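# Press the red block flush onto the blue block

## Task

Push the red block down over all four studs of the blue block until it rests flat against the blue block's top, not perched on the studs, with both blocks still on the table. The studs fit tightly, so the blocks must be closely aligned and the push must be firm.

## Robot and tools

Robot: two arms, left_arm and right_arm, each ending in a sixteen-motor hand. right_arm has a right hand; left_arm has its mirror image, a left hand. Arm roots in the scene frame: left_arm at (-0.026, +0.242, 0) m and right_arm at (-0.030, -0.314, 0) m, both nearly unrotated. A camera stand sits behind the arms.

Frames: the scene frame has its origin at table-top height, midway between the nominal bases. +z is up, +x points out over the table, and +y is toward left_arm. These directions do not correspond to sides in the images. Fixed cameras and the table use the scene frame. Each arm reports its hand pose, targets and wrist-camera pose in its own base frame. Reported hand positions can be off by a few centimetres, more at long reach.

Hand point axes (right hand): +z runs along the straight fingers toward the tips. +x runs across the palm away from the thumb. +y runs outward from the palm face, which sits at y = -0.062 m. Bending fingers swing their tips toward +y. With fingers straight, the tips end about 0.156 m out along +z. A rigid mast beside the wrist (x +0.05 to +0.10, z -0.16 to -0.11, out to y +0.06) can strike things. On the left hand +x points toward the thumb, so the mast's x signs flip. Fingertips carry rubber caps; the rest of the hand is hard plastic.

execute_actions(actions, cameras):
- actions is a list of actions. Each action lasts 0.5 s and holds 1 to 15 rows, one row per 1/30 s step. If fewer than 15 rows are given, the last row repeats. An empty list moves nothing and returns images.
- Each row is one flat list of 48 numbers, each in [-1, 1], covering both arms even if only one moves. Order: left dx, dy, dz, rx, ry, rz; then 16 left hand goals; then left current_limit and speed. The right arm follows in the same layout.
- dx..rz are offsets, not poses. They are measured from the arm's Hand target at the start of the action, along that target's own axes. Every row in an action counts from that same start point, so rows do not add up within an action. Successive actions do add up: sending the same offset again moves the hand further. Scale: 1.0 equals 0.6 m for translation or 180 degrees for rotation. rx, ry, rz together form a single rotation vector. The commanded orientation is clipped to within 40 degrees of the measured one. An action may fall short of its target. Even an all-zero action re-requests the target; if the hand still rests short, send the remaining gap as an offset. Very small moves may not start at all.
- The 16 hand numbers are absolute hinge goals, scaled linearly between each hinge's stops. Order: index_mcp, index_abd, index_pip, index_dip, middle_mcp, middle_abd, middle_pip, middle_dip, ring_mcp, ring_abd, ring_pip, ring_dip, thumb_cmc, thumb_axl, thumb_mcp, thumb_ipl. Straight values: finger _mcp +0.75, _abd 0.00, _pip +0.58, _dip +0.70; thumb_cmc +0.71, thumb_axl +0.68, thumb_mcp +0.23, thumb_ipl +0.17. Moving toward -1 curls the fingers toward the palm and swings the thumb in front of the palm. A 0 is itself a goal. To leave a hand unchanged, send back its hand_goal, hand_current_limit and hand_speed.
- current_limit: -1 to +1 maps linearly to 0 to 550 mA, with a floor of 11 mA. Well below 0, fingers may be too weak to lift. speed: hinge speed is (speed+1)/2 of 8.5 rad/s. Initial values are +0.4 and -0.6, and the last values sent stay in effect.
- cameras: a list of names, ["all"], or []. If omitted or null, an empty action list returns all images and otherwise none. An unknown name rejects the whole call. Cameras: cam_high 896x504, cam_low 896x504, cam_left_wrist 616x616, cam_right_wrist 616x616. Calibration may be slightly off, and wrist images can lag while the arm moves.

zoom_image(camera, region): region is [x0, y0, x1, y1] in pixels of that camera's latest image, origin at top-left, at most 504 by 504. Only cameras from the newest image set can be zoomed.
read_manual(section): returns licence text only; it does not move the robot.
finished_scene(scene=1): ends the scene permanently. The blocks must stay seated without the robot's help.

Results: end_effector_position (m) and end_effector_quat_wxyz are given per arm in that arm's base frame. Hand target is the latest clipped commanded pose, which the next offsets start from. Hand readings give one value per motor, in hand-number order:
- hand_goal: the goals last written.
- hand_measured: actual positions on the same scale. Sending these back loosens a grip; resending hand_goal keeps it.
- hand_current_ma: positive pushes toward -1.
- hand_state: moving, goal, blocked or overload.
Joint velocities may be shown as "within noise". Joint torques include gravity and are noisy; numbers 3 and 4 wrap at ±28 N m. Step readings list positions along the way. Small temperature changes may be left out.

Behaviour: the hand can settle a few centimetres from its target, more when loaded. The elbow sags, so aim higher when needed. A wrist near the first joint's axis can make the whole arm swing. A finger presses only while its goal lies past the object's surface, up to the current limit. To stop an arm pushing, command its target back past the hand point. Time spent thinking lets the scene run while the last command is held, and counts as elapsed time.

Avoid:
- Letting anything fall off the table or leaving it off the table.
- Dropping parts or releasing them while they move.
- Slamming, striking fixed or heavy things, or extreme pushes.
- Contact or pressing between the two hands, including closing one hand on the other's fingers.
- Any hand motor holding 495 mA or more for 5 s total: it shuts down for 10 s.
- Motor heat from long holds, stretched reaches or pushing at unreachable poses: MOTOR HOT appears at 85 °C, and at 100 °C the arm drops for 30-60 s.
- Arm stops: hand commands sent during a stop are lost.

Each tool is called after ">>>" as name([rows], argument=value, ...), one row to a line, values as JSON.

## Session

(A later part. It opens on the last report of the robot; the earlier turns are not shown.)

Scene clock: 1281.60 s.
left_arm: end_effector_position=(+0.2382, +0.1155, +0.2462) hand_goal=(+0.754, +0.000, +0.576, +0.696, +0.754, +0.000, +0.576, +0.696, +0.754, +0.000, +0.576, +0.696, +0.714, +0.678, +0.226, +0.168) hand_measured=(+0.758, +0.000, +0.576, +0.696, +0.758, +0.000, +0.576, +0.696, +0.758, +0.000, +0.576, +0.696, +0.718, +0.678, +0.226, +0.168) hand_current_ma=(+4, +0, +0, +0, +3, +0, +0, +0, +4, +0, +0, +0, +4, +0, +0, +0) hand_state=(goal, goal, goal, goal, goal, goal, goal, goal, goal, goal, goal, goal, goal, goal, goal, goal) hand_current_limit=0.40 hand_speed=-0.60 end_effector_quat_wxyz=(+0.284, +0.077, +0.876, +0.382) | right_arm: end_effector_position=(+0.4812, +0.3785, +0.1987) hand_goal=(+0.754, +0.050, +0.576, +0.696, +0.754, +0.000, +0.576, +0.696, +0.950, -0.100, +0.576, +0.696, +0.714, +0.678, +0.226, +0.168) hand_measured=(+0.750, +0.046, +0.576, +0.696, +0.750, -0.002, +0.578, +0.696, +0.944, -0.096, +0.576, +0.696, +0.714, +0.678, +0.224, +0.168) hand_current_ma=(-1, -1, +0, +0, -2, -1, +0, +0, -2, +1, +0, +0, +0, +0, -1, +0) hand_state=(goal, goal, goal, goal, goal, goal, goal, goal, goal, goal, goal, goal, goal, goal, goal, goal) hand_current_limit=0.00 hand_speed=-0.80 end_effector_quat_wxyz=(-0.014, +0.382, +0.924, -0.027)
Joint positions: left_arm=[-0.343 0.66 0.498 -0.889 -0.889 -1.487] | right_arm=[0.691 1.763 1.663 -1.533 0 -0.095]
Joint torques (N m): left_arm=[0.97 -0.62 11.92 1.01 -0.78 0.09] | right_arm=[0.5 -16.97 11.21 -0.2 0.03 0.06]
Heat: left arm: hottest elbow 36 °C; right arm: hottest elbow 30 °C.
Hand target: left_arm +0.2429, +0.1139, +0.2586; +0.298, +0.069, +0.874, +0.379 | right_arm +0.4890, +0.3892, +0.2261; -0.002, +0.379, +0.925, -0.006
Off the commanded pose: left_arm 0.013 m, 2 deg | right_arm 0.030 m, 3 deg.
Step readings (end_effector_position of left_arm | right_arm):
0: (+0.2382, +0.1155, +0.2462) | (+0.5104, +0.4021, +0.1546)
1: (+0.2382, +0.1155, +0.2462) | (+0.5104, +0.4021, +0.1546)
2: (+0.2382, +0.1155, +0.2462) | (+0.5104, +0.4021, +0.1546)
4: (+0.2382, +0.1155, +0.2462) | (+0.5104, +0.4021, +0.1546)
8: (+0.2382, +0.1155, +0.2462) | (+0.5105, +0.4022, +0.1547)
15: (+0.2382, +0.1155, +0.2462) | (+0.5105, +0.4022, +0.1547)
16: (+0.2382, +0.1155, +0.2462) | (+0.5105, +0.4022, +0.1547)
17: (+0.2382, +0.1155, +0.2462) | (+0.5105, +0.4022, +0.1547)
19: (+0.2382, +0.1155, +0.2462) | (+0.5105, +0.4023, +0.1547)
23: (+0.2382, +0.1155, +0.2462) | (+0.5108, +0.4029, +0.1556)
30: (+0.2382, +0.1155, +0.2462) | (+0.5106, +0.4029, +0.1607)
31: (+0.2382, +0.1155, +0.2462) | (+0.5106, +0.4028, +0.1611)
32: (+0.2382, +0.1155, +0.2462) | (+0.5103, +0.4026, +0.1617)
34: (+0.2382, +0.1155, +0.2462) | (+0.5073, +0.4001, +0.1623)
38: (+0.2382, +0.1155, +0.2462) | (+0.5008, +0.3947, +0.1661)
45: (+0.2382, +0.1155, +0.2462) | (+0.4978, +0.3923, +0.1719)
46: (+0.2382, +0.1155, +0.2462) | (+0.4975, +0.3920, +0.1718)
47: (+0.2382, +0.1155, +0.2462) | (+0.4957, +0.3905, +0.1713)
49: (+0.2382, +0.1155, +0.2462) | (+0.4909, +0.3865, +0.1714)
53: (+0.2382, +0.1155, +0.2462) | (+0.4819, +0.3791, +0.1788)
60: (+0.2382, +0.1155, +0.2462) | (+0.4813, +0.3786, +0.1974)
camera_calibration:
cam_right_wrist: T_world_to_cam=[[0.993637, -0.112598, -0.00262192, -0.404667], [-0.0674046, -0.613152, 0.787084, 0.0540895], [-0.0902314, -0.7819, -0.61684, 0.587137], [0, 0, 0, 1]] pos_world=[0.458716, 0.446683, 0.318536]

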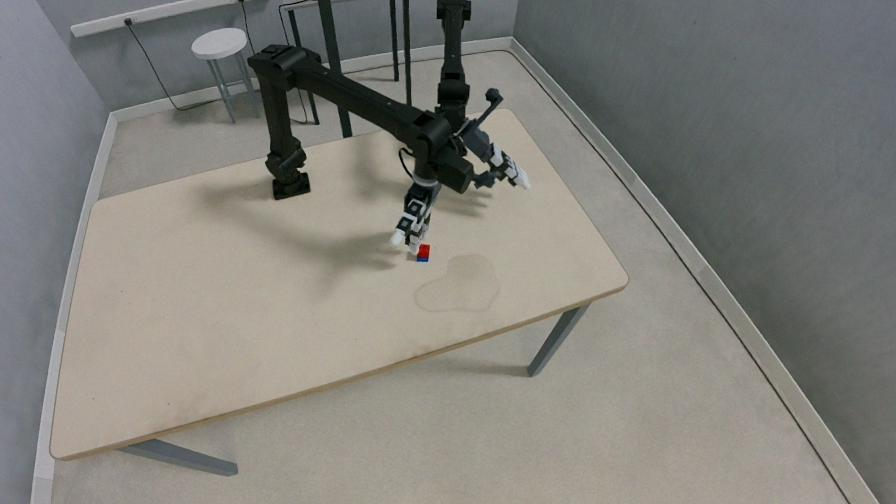

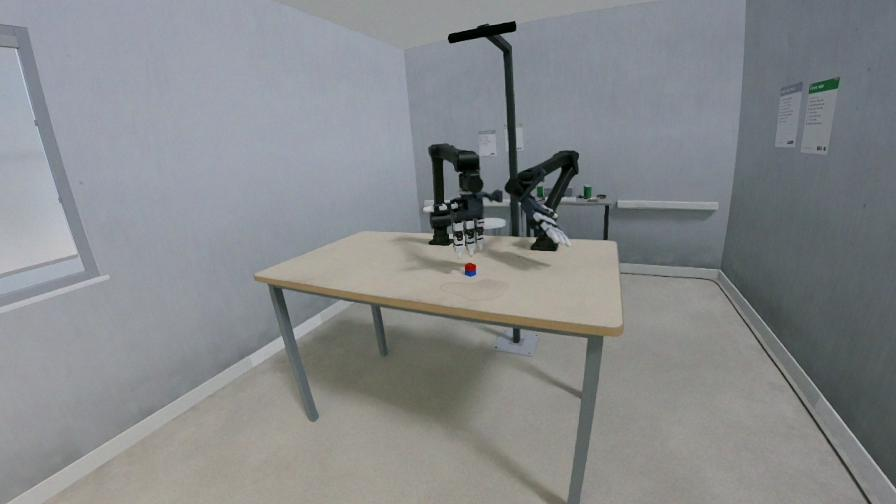

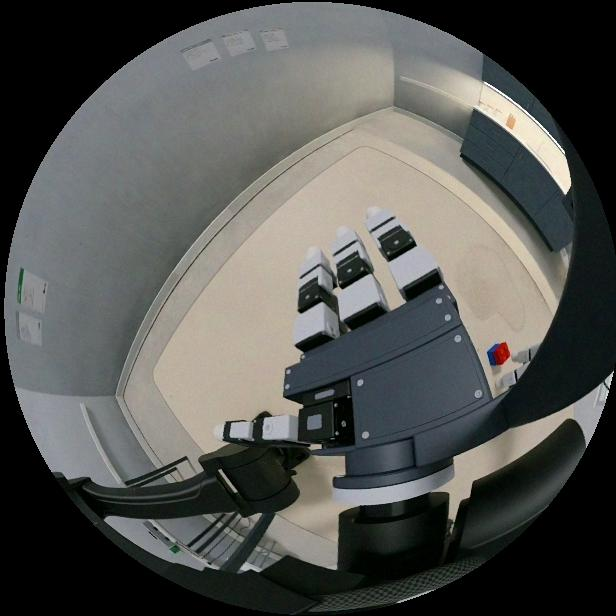

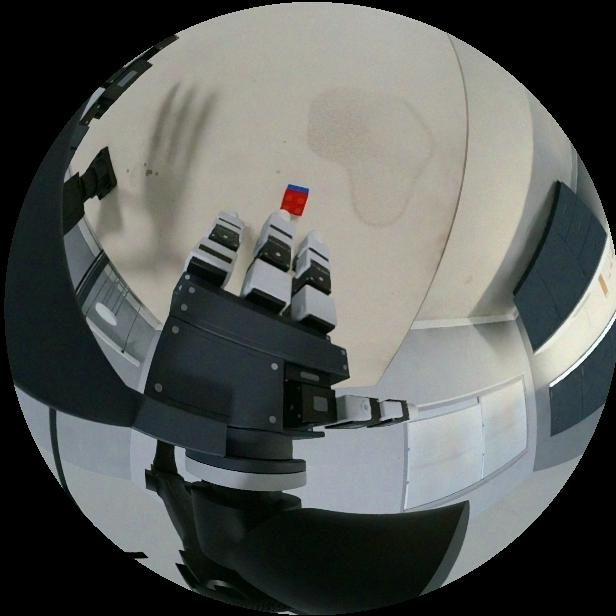

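>>> execute_actions([
  [[0,0,0,0,0,0,0.754,0,0.576,0.696,0.754,0,0.576,0.696,0.754,0,0.576,0.696,0.714,0.678,0.226,0.168,0.4,-0.6,-0.0217,-0.0158,0.0,0,0,0,0.754,0.05,0.576,0.696,0.754,0,0.576,0.696,0.95,-0.1,0.576,0.696,0.714,0.678,0.226,0.168,0.4,-0.8]],
  [[0,0,0,0,0,0,0.754,0,0.576,0.696,0.754,0,0.576,0.696,0.754,0,0.576,0.696,0.714,0.678,0.226,0.168,0.4,-0.6,0,0,0.045,0,0,0,0.754,0.05,0.576,0.696,0.754,0,0.576,0.696,0.95,-0.1,0.576,0.696,0.714,0.678,0.226,0.168,0.4,-0.8]],
  [[0,0,0,0,0,0,0.754,0,0.576,0.696,0.754,0,0.576,0.696,0.754,0,0.576,0.696,0.714,0.678,0.226,0.168,0.4,-0.6,0,0,0.035,0,0,0,0.754,0.05,0.576,0.696,0.754,0,0.576,0.696,0.95,-0.1,0.576,0.696,0.714,0.678,0.226,0.168,0.4,-0.8]],
], cameras=["cam_low","cam_left_wrist","cam_high","cam_right_wrist"])

>>> zoom_image(camera="cam_left_wrist", region=[480, 330, 520, 370])

>>> zoom_image(camera="cam_low", region=[450, 245, 490, 285])

>>> zoom_image(camera="cam_high", region=[405, 233, 440, 268])

>>> zoom_image(camera="cam_right_wrist", region=[255, 180, 305, 230])

Scene clock: 1310.93 s.
left_arm: end_effector_position=(+0.2382, +0.1155, +0.2462) hand_goal=(+0.754, +0.000, +0.576, +0.696, +0.754, +0.000, +0.576, +0.696, +0.754, +0.000, +0.576, +0.696, +0.714, +0.678, +0.226, +0.168) hand_measured=(+0.758, +0.000, +0.576, +0.696, +0.758, +0.000, +0.576, +0.696, +0.758, +0.000, +0.576, +0.696, +0.718, +0.678, +0.226, +0.168) hand_current_ma=(+4, +0, +0, +0, +3, +0, +0, +0, +4, +0, +0, +0, +4, +0, +0, +0) hand_state=(goal, goal, goal, goal, goal, goal, goal, goal, goal, goal, goal, goal, goal, goal, goal, goal) hand_current_limit=0.40 hand_speed=-0.60 end_effector_quat_wxyz=(+0.284, +0.077, +0.876, +0.382) | right_arm: end_effector_position=(+0.4878, +0.3778, +0.1815) hand_goal=(+0.754, +0.050, +0.576, +0.696, +0.754, +0.000, +0.576, +0.696, +0.950, -0.100, +0.576, +0.696, +0.714, +0.678, +0.226, +0.168) hand_measured=(+0.750, +0.046, +0.576, +0.696, +0.750, -0.002, +0.578, +0.696, +0.944, -0.096, +0.576, +0.696, +0.714, +0.678, +0.224, +0.168) hand_current_ma=(-1, -1, +0, +0, -1, -1, +0, +0, -2, +1, +0, +0, +0, +0, -1, +0) hand_state=(goal, goal, goal, goal, goal, goal, goal, goal, goal, goal, goal, goal, goal, goal, goal, goal) hand_current_limit=0.40 hand_speed=-0.80 end_effector_quat_wxyz=(-0.003, +0.378, +0.926, -0.007)
Joint positions: left_arm=[-0.343 0.66 0.498 -0.889 -0.889 -1.487] | right_arm=[0.681 1.751 1.592 -1.426 0.001 -0.114]
Joint torques (N m): left_arm=[1.03 -0.5 11.79 0.98 -0.78 0.07] | right_arm=[-0.79 -16.26 6.71 0.83 0.03 -0.02]
Heat: left arm: hottest elbow 36 °C; right arm: hottest elbow 32 °C.
Hand target: left_arm +0.2429, +0.1139, +0.2586; +0.298, +0.069, +0.874, +0.379 | right_arm +0.4911, +0.3729, +0.1783; -0.002, +0.379, +0.925, -0.006
Off the commanded pose: left_arm 0.013 m, 2 deg | right_arm 0.007 m, 0 deg.
Step readings (end_effector_position of left_arm | right_arm):
0: (+0.2382, +0.1155, +0.2462) | (+0.4811, +0.3785, +0.1986)
1: (+0.2382, +0.1155, +0.2462) | (+0.4811, +0.3785, +0.1986)
2: (+0.2382, +0.1155, +0.2462) | (+0.4811, +0.3785, +0.1986)
4: (+0.2382, +0.1155, +0.2462) | (+0.4812, +0.3785, +0.1986)
8: (+0.2382, +0.1155, +0.2462) | (+0.4820, +0.3772, +0.2004)
15: (+0.2382, +0.1155, +0.2462) | (+0.4835, +0.3746, +0.2047)
16: (+0.2382, +0.1155, +0.2462) | (+0.4836, +0.3744, +0.2047)
17: (+0.2382, +0.1155, +0.2462) | (+0.4838, +0.3746, +0.2048)
19: (+0.2382, +0.1155, +0.2462) | (+0.4864, +0.3768, +0.2055)
23: (+0.2382, +0.1155, +0.2462) | (+0.4890, +0.3790, +0.2023)
30: (+0.2382, +0.1155, +0.2462) | (+0.4883, +0.3782, +0.1980)
31: (+0.2382, +0.1155, +0.2462) | (+0.4885, +0.3783, +0.1979)
32: (+0.2382, +0.1155, +0.2462) | (+0.4888, +0.3786, +0.1971)
34: (+0.2382, +0.1155, +0.2462) | (+0.4893, +0.3790, +0.1934)
38: (+0.2382, +0.1155, +0.2462) | (+0.4871, +0.3772, +0.1831)
45: (+0.2382, +0.1155, +0.2462) | (+0.4877, +0.3777, +0.1814)
camera_calibration:
cam_right_wrist: T_world_to_cam=[[0.994094, -0.104291, 0.0300224, -0.420654], [-0.0899564, -0.637082, 0.765529, 0.0916285], [-0.0607113, -0.763708, -0.6427, 0.560052], [0, 0, 0, 1]] pos_world=[0.460413, 0.442221, 0.30243]

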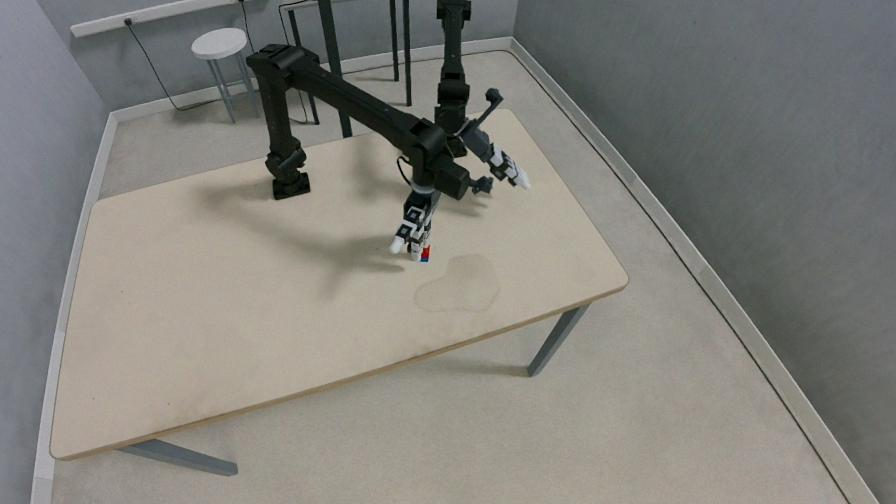

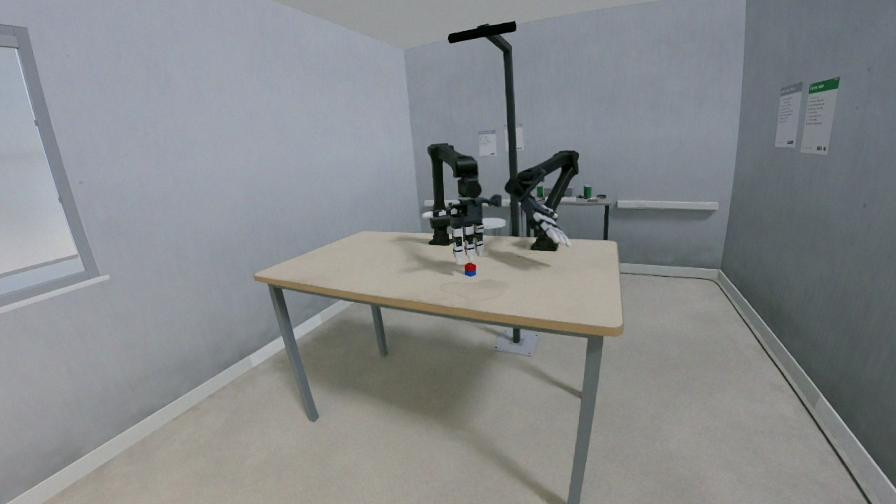

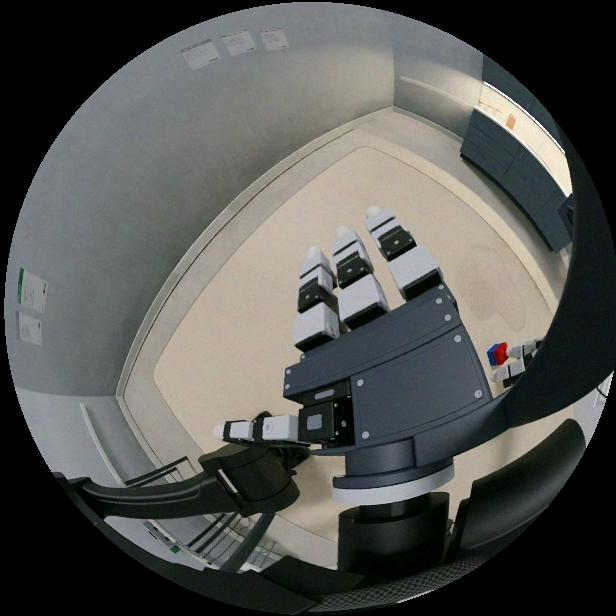

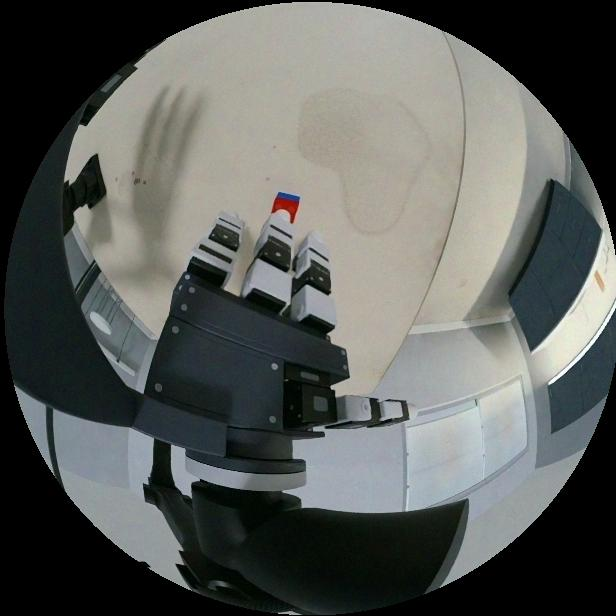

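Scaled by 12.600 from the camera's 616x616 image, which has a finer 880x880 frame.

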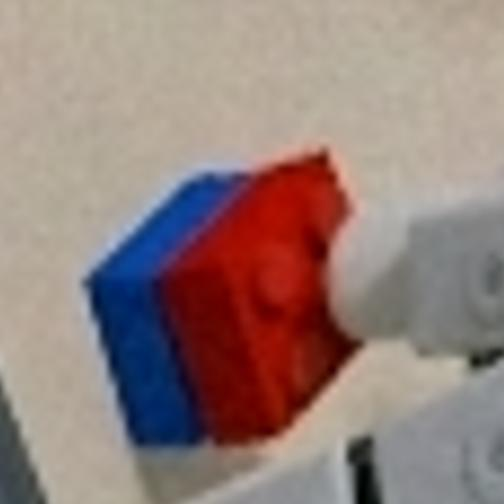

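Scaled by 12.600 from the camera's 896x504 image, which has a finer 1280x720 frame.

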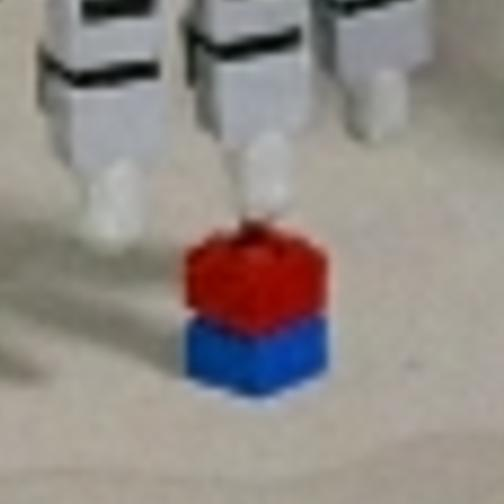

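Scaled by 14.400 from the camera's 896x504 image, which has a finer 1280x720 frame.

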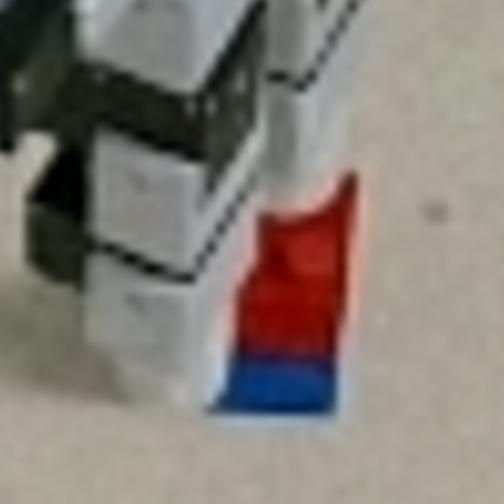

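Scaled by 10.080 from the camera's 616x616 image, which has a finer 880x880 frame.

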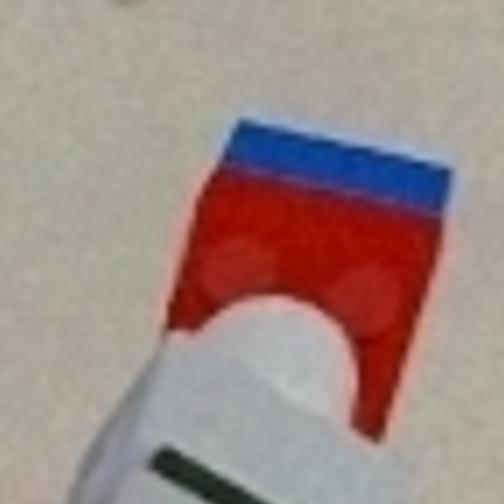

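>>> execute_actions([
  [[0,0,0,0,0,0,0.754,0,0.576,0.696,0.754,0,0.576,0.696,0.754,0,0.576,0.696,0.714,0.678,0.226,0.168,0.4,-0.6,0,0,0.01,0,0,0,0.754,0.05,0.576,0.696,0.754,0,0.576,0.696,0.95,-0.1,0.576,0.696,0.714,0.678,0.226,0.168,0.4,-0.8]],
], cameras=["all"])

>>> zoom_image(camera="cam_low", region=[300, 180, 500, 320])

>>> zoom_image(camera="cam_right_wrist", region=[200, 150, 400, 350])

Scene clock: 1330.77 s.
left_arm: end_effector_position=(+0.2382, +0.1155, +0.2462) hand_goal=(+0.754, +0.000, +0.576, +0.696, +0.754, +0.000, +0.576, +0.696, +0.754, +0.000, +0.576, +0.696, +0.714, +0.678, +0.226, +0.168) hand_measured=(+0.758, +0.000, +0.576, +0.696, +0.758, +0.000, +0.576, +0.696, +0.758, +0.000, +0.576, +0.696, +0.718, +0.678, +0.226, +0.168) hand_current_ma=(+4, +0, +0, +0, +3, +0, +0, +0, +4, +0, +0, +0, +4, +0, +0, +0) hand_state=(goal, goal, goal, goal, goal, goal, goal, goal, goal, goal, goal, goal, goal, goal, goal, goal) hand_current_limit=0.40 hand_speed=-0.60 end_effector_quat_wxyz=(+0.284, +0.077, +0.876, +0.382) | right_arm: end_effector_position=(+0.4879, +0.3779, +0.1775) hand_goal=(+0.754, +0.050, +0.576, +0.696, +0.754, +0.000, +0.576, +0.696, +0.950, -0.100, +0.576, +0.696, +0.714, +0.678, +0.226, +0.168) hand_measured=(+0.750, +0.046, +0.576, +0.696, +0.750, -0.002, +0.578, +0.696, +0.944, -0.096, +0.576, +0.696, +0.714, +0.678, +0.224, +0.168) hand_current_ma=(-1, -1, +0, +0, -1, -1, +0, +0, -2, +1, +0, +0, +0, +0, -1, +0) hand_state=(goal, goal, goal, goal, goal, goal, goal, goal, goal, goal, goal, goal, goal, goal, goal, goal) hand_current_limit=0.40 hand_speed=-0.80 end_effector_quat_wxyz=(-0.002, +0.378, +0.926, -0.005)
Joint positions: left_arm=[-0.343 0.66 0.498 -0.889 -0.889 -1.487] | right_arm=[0.681 1.751 1.58 -1.412 0.001 -0.114]
Joint torques (N m): left_arm=[0.97 -0.32 11.86 0.91 -0.8 0.11] | right_arm=[-0.79 -16.03 6.64 0.83 0.03 -0.02]
Heat: left arm: hottest elbow 36 °C; right arm: hottest elbow 31 °C.
Hand target: left_arm +0.2429, +0.1139, +0.2586; +0.298, +0.069, +0.874, +0.379 | right_arm +0.4910, +0.3729, +0.1723; -0.002, +0.379, +0.925, -0.006
Off the commanded pose: left_arm 0.013 m, 2 deg | right_arm 0.008 m, 0 deg.
Step readings (end_effector_position of left_arm | right_arm):
0: (+0.2382, +0.1155, +0.2462) | (+0.4878, +0.3778, +0.1815)
1: (+0.2382, +0.1155, +0.2462) | (+0.4878, +0.3778, +0.1815)
2: (+0.2382, +0.1155, +0.2462) | (+0.4881, +0.3780, +0.1816)
4: (+0.2382, +0.1155, +0.2462) | (+0.4885, +0.3783, +0.1808)
8: (+0.2382, +0.1155, +0.2462) | (+0.4879, +0.3779, +0.1781)
15: (+0.2382, +0.1155, +0.2462) | (+0.4879, +0.3779, +0.1775)
camera_calibration:
cam_right_wrist: T_world_to_cam=[[0.994013, -0.10434, 0.0324096, -0.421004], [-0.0919584, -0.638786, 0.76387, 0.0967061], [-0.0589996, -0.762277, -0.644556, 0.55645], [0, 0, 0, 1]] pos_world=[0.460207, 0.442015, 0.298437]

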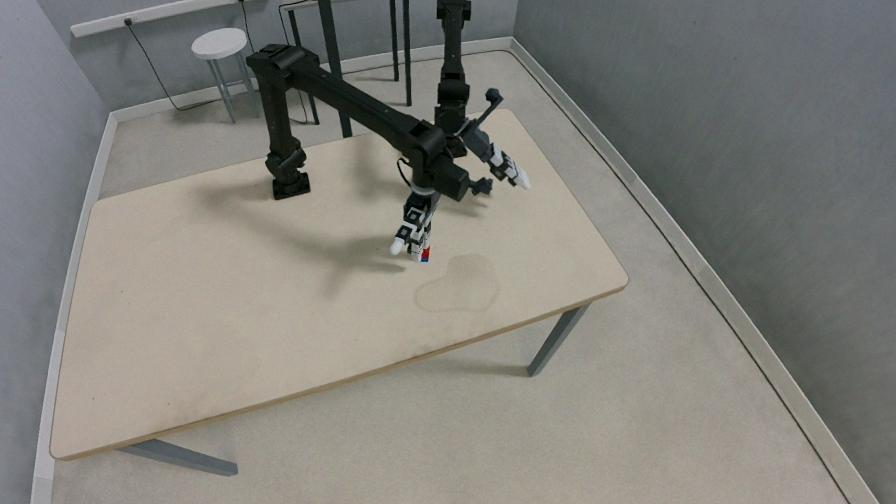

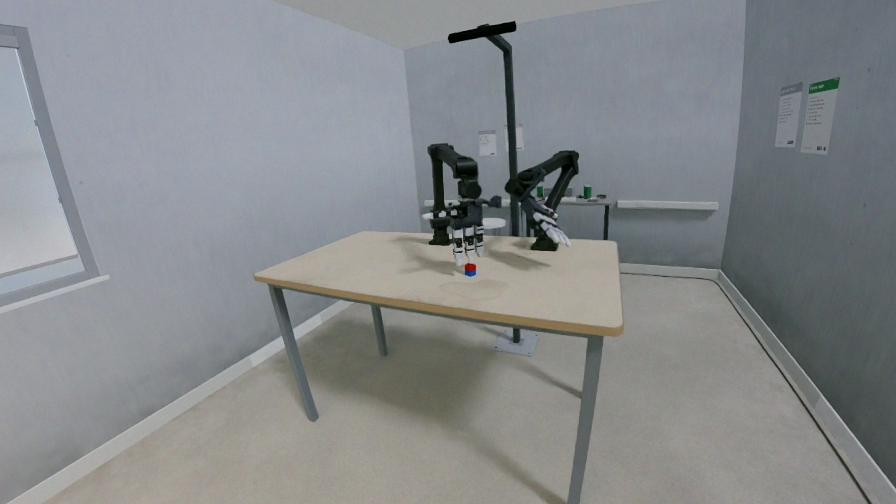

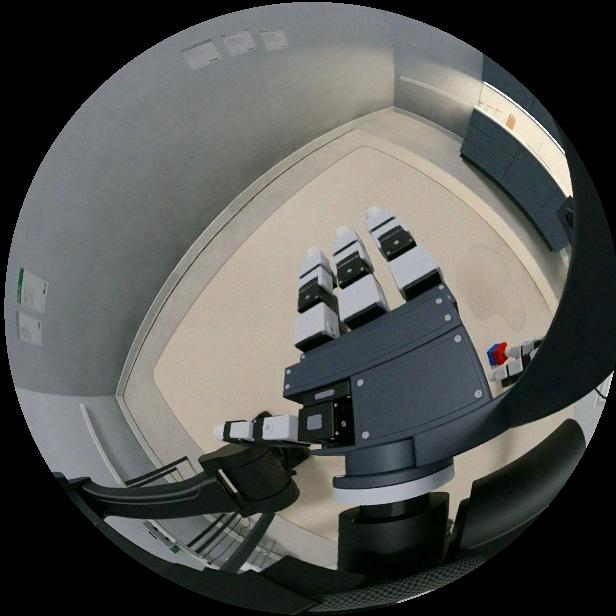

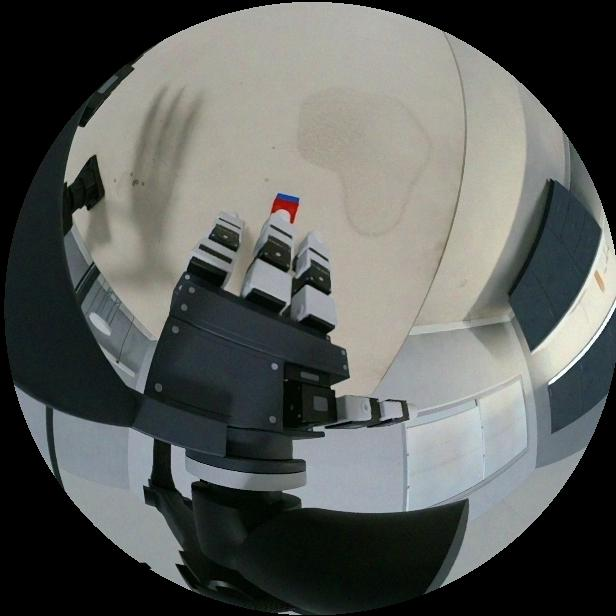

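Scaled by 2.520 from the camera's 896x504 image, which has a finer 1280x720 frame.

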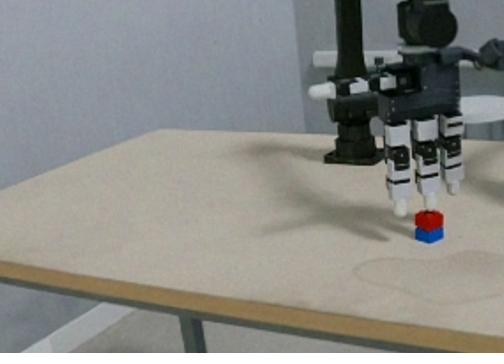

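Scaled by 2.520 from the camera's 616x616 image, which has a finer 880x880 frame.

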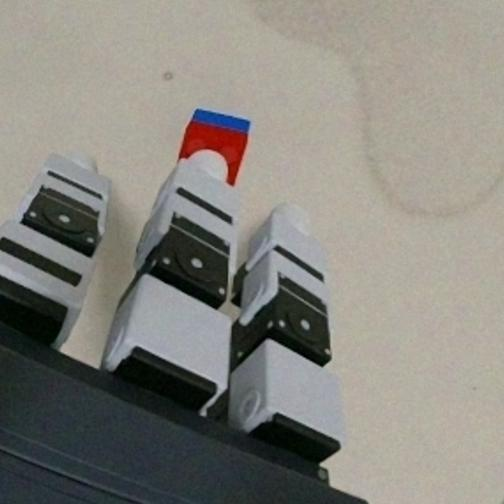

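>>> execute_actions([
  [[0,0,0,0,0,0,0.754,0,0.576,0.696,0.754,0,0.576,0.696,0.754,0,0.576,0.696,0.714,0.678,0.226,0.168,0.4,-0.6,0,0,0.01,0,0,0,0.754,0.05,0.576,0.696,0.754,0,0.576,0.696,0.95,-0.1,0.576,0.696,0.714,0.678,0.226,0.168,0.4,-0.8]],
], cameras=["cam_low","cam_left_wrist","cam_right_wrist"])

>>> zoom_image(camera="cam_low", region=[420, 220, 520, 290])

>>> zoom_image(camera="cam_left_wrist", region=[460, 320, 540, 400])

>>> zoom_image(camera="cam_right_wrist", region=[230, 160, 330, 260])

Scene clock: 1338.37 s.
left_arm: end_effector_position=(+0.2382, +0.1155, +0.2462) hand_goal=(+0.754, +0.000, +0.576, +0.696, +0.754, +0.000, +0.576, +0.696, +0.754, +0.000, +0.576, +0.696, +0.714, +0.678, +0.226, +0.168) hand_measured=(+0.758, +0.000, +0.576, +0.696, +0.758, +0.000, +0.576, +0.696, +0.758, +0.000, +0.576, +0.696, +0.718, +0.678, +0.226, +0.168) hand_current_ma=(+4, +0, +0, +0, +3, +0, +0, +0, +4, +0, +0, +0, +4, +0, +0, +0) hand_state=(goal, goal, goal, goal, goal, goal, goal, goal, goal, goal, goal, goal, goal, goal, goal, goal) hand_current_limit=0.40 hand_speed=-0.60 end_effector_quat_wxyz=(+0.284, +0.077, +0.876, +0.382) | right_arm: end_effector_position=(+0.4882, +0.3781, +0.1738) hand_goal=(+0.754, +0.050, +0.576, +0.696, +0.754, +0.000, +0.576, +0.696, +0.950, -0.100, +0.576, +0.696, +0.714, +0.678, +0.226, +0.168) hand_measured=(+0.750, +0.046, +0.576, +0.696, +0.750, -0.002, +0.576, +0.696, +0.944, -0.096, +0.576, +0.696, +0.714, +0.678, +0.224, +0.168) hand_current_ma=(-1, -1, +0, +0, -1, -1, +0, +0, -2, +1, +0, +0, +0, +0, -1, +0) hand_state=(goal, goal, goal, goal, goal, goal, goal, goal, goal, goal, goal, goal, goal, goal, goal, goal) hand_current_limit=0.40 hand_speed=-0.80 end_effector_quat_wxyz=(-0.001, +0.378, +0.926, -0.003)
Joint positions: left_arm=[-0.343 0.66 0.498 -0.889 -0.889 -1.487] | right_arm=[0.681 1.751 1.569 -1.397 0.001 -0.114]
Joint torques (N m): left_arm=[1.08 -0.73 11.75 1.09 -0.79 0.1] | right_arm=[-0.79 -15.85 6.52 0.87 0.02 -0.02]
Heat: left arm: hottest elbow 36 °C; right arm: hottest elbow 31 °C.
Hand target: left_arm +0.2429, +0.1139, +0.2586; +0.298, +0.069, +0.874, +0.379 | right_arm +0.4910, +0.3729, +0.1664; -0.002, +0.379, +0.925, -0.006
Off the commanded pose: left_arm 0.013 m, 2 deg | right_arm 0.010 m, 0 deg.
Step readings (end_effector_position of left_arm | right_arm):
0: (+0.2382, +0.1155, +0.2462) | (+0.4879, +0.3779, +0.1775)
1: (+0.2382, +0.1155, +0.2462) | (+0.4879, +0.3779, +0.1775)
2: (+0.2382, +0.1155, +0.2462) | (+0.4881, +0.3780, +0.1774)
4: (+0.2382, +0.1155, +0.2462) | (+0.4884, +0.3783, +0.1765)
8: (+0.2382, +0.1155, +0.2462) | (+0.4877, +0.3777, +0.1736)
15: (+0.2382, +0.1155, +0.2462) | (+0.4882, +0.3781, +0.1738)
camera_calibration:
cam_right_wrist: T_world_to_cam=[[0.993904, -0.104421, 0.0353748, -0.421481], [-0.0944387, -0.640786, 0.761889, 0.101972], [-0.0568893, -0.760585, -0.646741, 0.552967], [0, 0, 0, 1]] pos_world=[0.459999, 0.441909, 0.294845]
Images, in order (width x height): cam_low 896x504, cam_left_wrist 616x616, cam_right_wrist 616x616.

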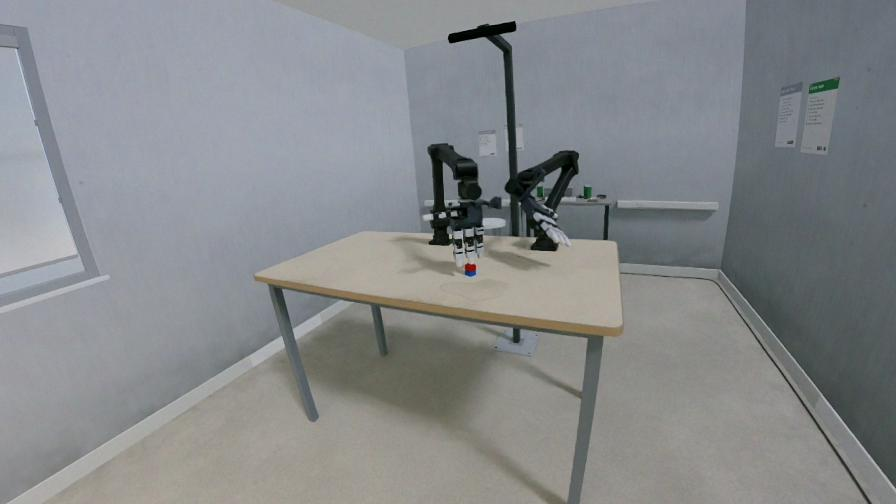

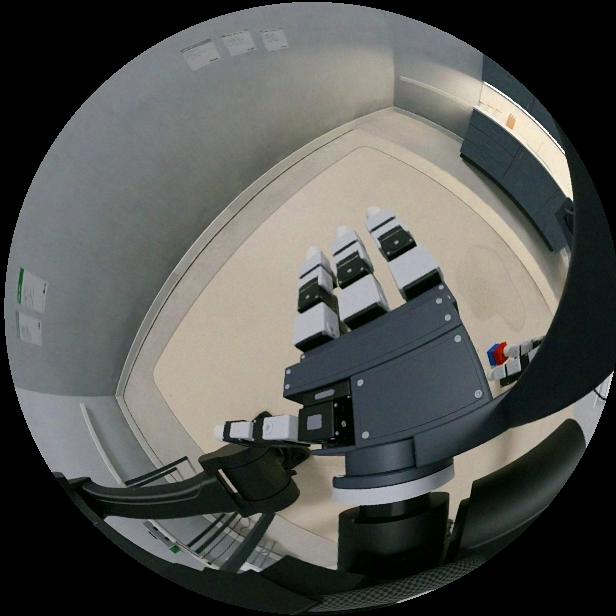

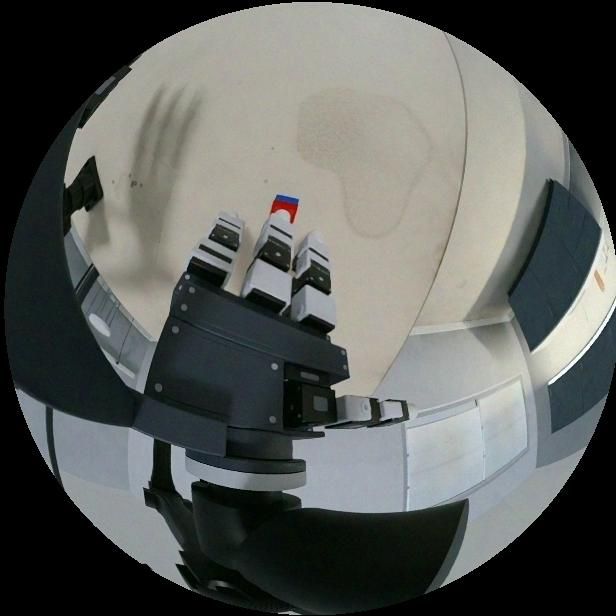

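Scaled by 5.040 from the camera's 896x504 image, which has a finer 1280x720 frame.

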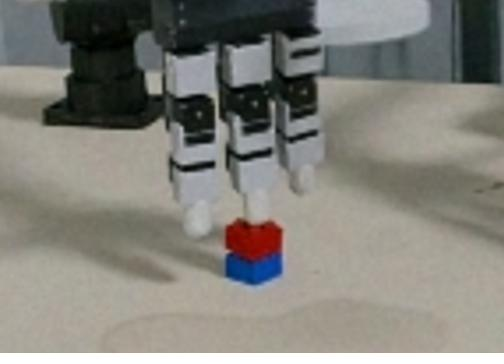

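Scaled by 6.300 from the camera's 616x616 image, which has a finer 880x880 frame.

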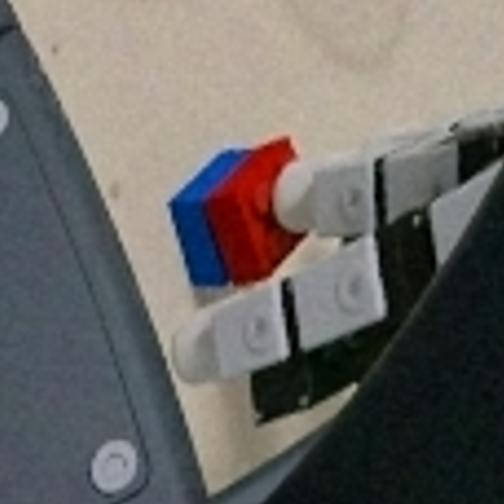

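Scaled by 5.040 from the camera's 616x616 image, which has a finer 880x880 frame.

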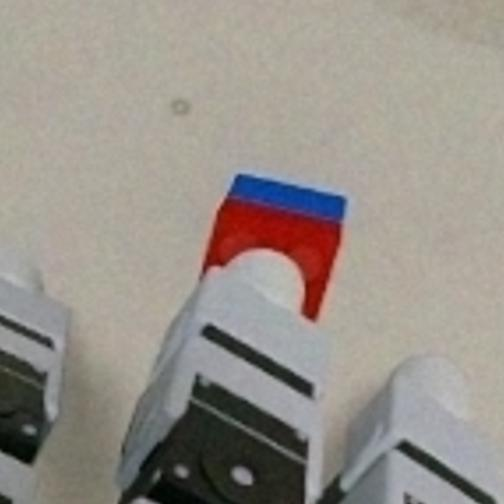

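>>> execute_actions([
  [[0,0,0,0,0,0,0.754,0,0.576,0.696,0.754,0,0.576,0.696,0.754,0,0.576,0.696,0.714,0.678,0.226,0.168,0.4,-0.6,0,0,0.01,0,0,0,0.754,0.05,0.576,0.696,0.754,0,0.576,0.696,0.95,-0.1,0.576,0.696,0.714,0.678,0.226,0.168,0.4,-0.8]],
], cameras=["cam_low","cam_left_wrist","cam_right_wrist"])

>>> zoom_image(camera="cam_low", region=[420, 220, 520, 290])

>>> zoom_image(camera="cam_left_wrist", region=[460, 320, 540, 400])

>>> zoom_image(camera="cam_right_wrist", region=[230, 160, 330, 260])

Scene clock: 1350.07 s.
left_arm: end_effector_position=(+0.2382, +0.1155, +0.2462) hand_goal=(+0.754, +0.000, +0.576, +0.696, +0.754, +0.000, +0.576, +0.696, +0.754, +0.000, +0.576, +0.696, +0.714, +0.678, +0.226, +0.168) hand_measured=(+0.758, +0.000, +0.576, +0.696, +0.758, +0.000, +0.576, +0.696, +0.758, +0.000, +0.576, +0.696, +0.718, +0.678, +0.226, +0.168) hand_current_ma=(+4, +0, +0, +0, +3, +0, +0, +0, +4, +0, +0, +0, +4, +0, +0, +0) hand_state=(goal, goal, goal, goal, goal, goal, goal, goal, goal, goal, goal, goal, goal, goal, goal, goal) hand_current_limit=0.40 hand_speed=-0.60 end_effector_quat_wxyz=(+0.284, +0.077, +0.876, +0.382) | right_arm: end_effector_position=(+0.4895, +0.3792, +0.1732) hand_goal=(+0.754, +0.050, +0.576, +0.696, +0.754, +0.000, +0.576, +0.696, +0.950, -0.100, +0.576, +0.696, +0.714, +0.678, +0.226, +0.168) hand_measured=(+0.750, +0.046, +0.576, +0.696, +0.756, -0.004, +0.576, +0.696, +0.944, -0.096, +0.576, +0.696, +0.714, +0.678, +0.224, +0.168) hand_current_ma=(-1, -1, +0, +0, +1, -1, +0, +0, -2, +1, +0, +0, +0, +0, -1, +0) hand_state=(goal, goal, goal, goal, goal, goal, goal, goal, goal, goal, goal, goal, goal, goal, goal, goal) hand_current_limit=0.40 hand_speed=-0.80 end_effector_quat_wxyz=(+0.000, +0.378, +0.926, +0.000)
Joint positions: left_arm=[-0.343 0.66 0.498 -0.889 -0.889 -1.487] | right_arm=[0.681 1.751 1.566 -1.385 0.001 -0.115]
Joint torques (N m): left_arm=[0.97 -0.67 11.78 1.01 -0.78 0.08] | right_arm=[-0.73 -15.68 5.91 1.02 0.02 -0.01]
Heat: left arm: hottest elbow 36 °C; right arm: hottest elbow 31 °C.
Hand target: left_arm +0.2429, +0.1139, +0.2586; +0.298, +0.069, +0.874, +0.379 | right_arm +0.4909, +0.3727, +0.1603; -0.002, +0.379, +0.925, -0.006
Off the commanded pose: left_arm 0.013 m, 2 deg | right_arm 0.014 m, 1 deg.
Step readings (end_effector_position of left_arm | right_arm):
0: (+0.2382, +0.1155, +0.2462) | (+0.4882, +0.3781, +0.1738)
1: (+0.2382, +0.1155, +0.2462) | (+0.4882, +0.3781, +0.1738)
2: (+0.2382, +0.1155, +0.2462) | (+0.4882, +0.3781, +0.1736)
4: (+0.2382, +0.1155, +0.2462) | (+0.4888, +0.3786, +0.1731)
8: (+0.2382, +0.1155, +0.2462) | (+0.4893, +0.3791, +0.1731)
15: (+0.2382, +0.1155, +0.2462) | (+0.4895, +0.3792, +0.1732)
camera_calibration:
cam_right_wrist: T_world_to_cam=[[0.993696, -0.1043, 0.0411096, -0.423643], [-0.0990217, -0.644615, 0.758068, 0.107563], [-0.0525669, -0.75736, -0.650879, 0.550923], [0, 0, 0, 1]] pos_world=[0.460584, 0.442398, 0.29446]
Images, in order (width x height): cam_low 896x504, cam_left_wrist 616x616, cam_right_wrist 616x616.

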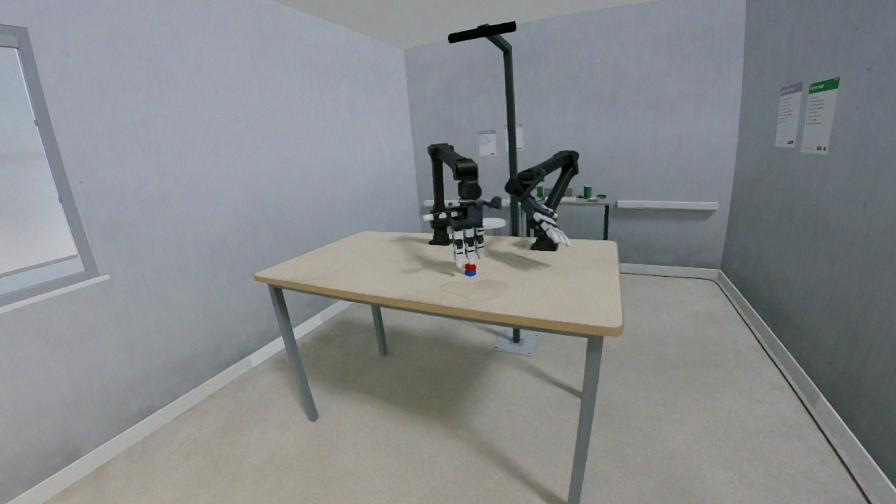

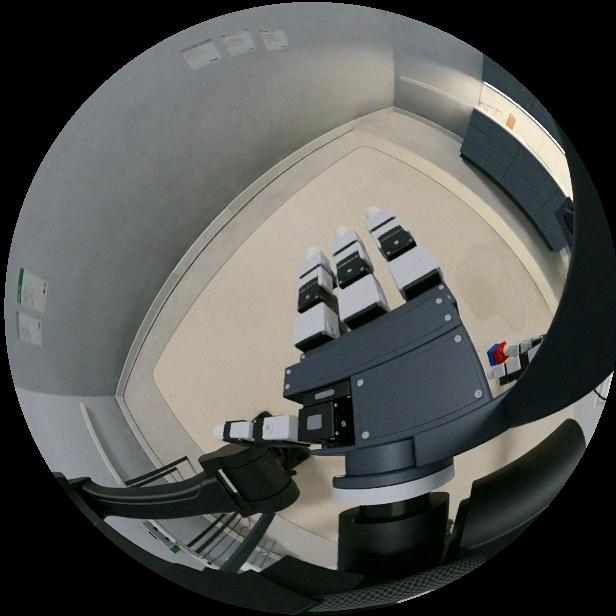

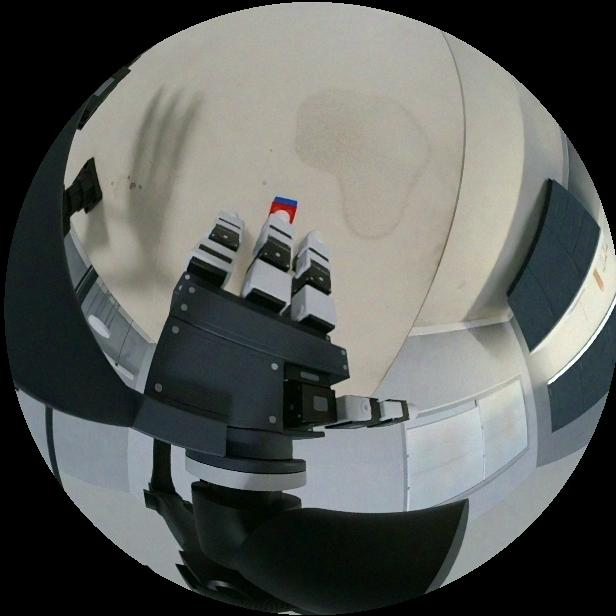

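Scaled by 5.040 from the camera's 896x504 image, which has a finer 1280x720 frame.

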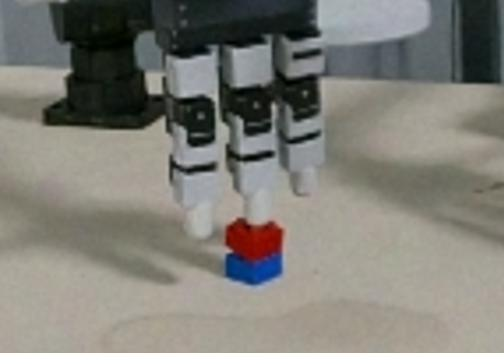

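Scaled by 6.300 from the camera's 616x616 image, which has a finer 880x880 frame.

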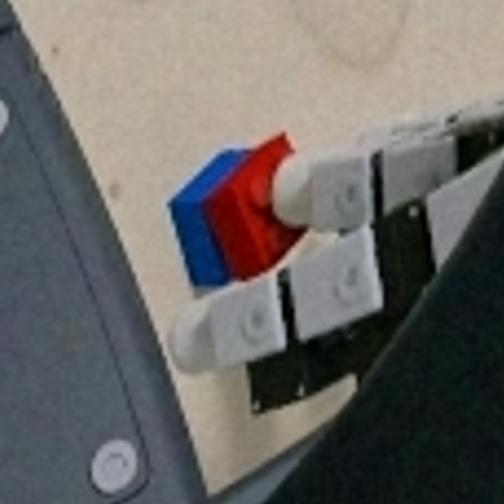

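Scaled by 5.040 from the camera's 616x616 image, which has a finer 880x880 frame.

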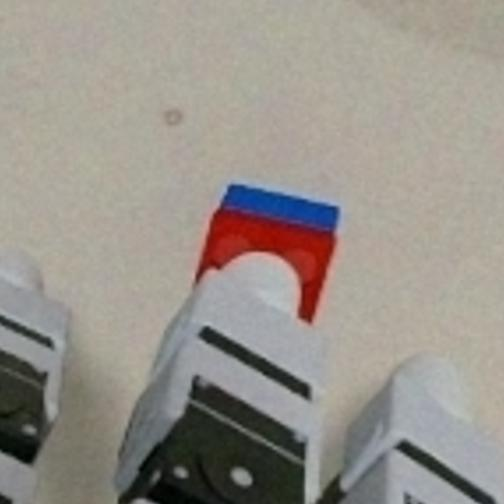

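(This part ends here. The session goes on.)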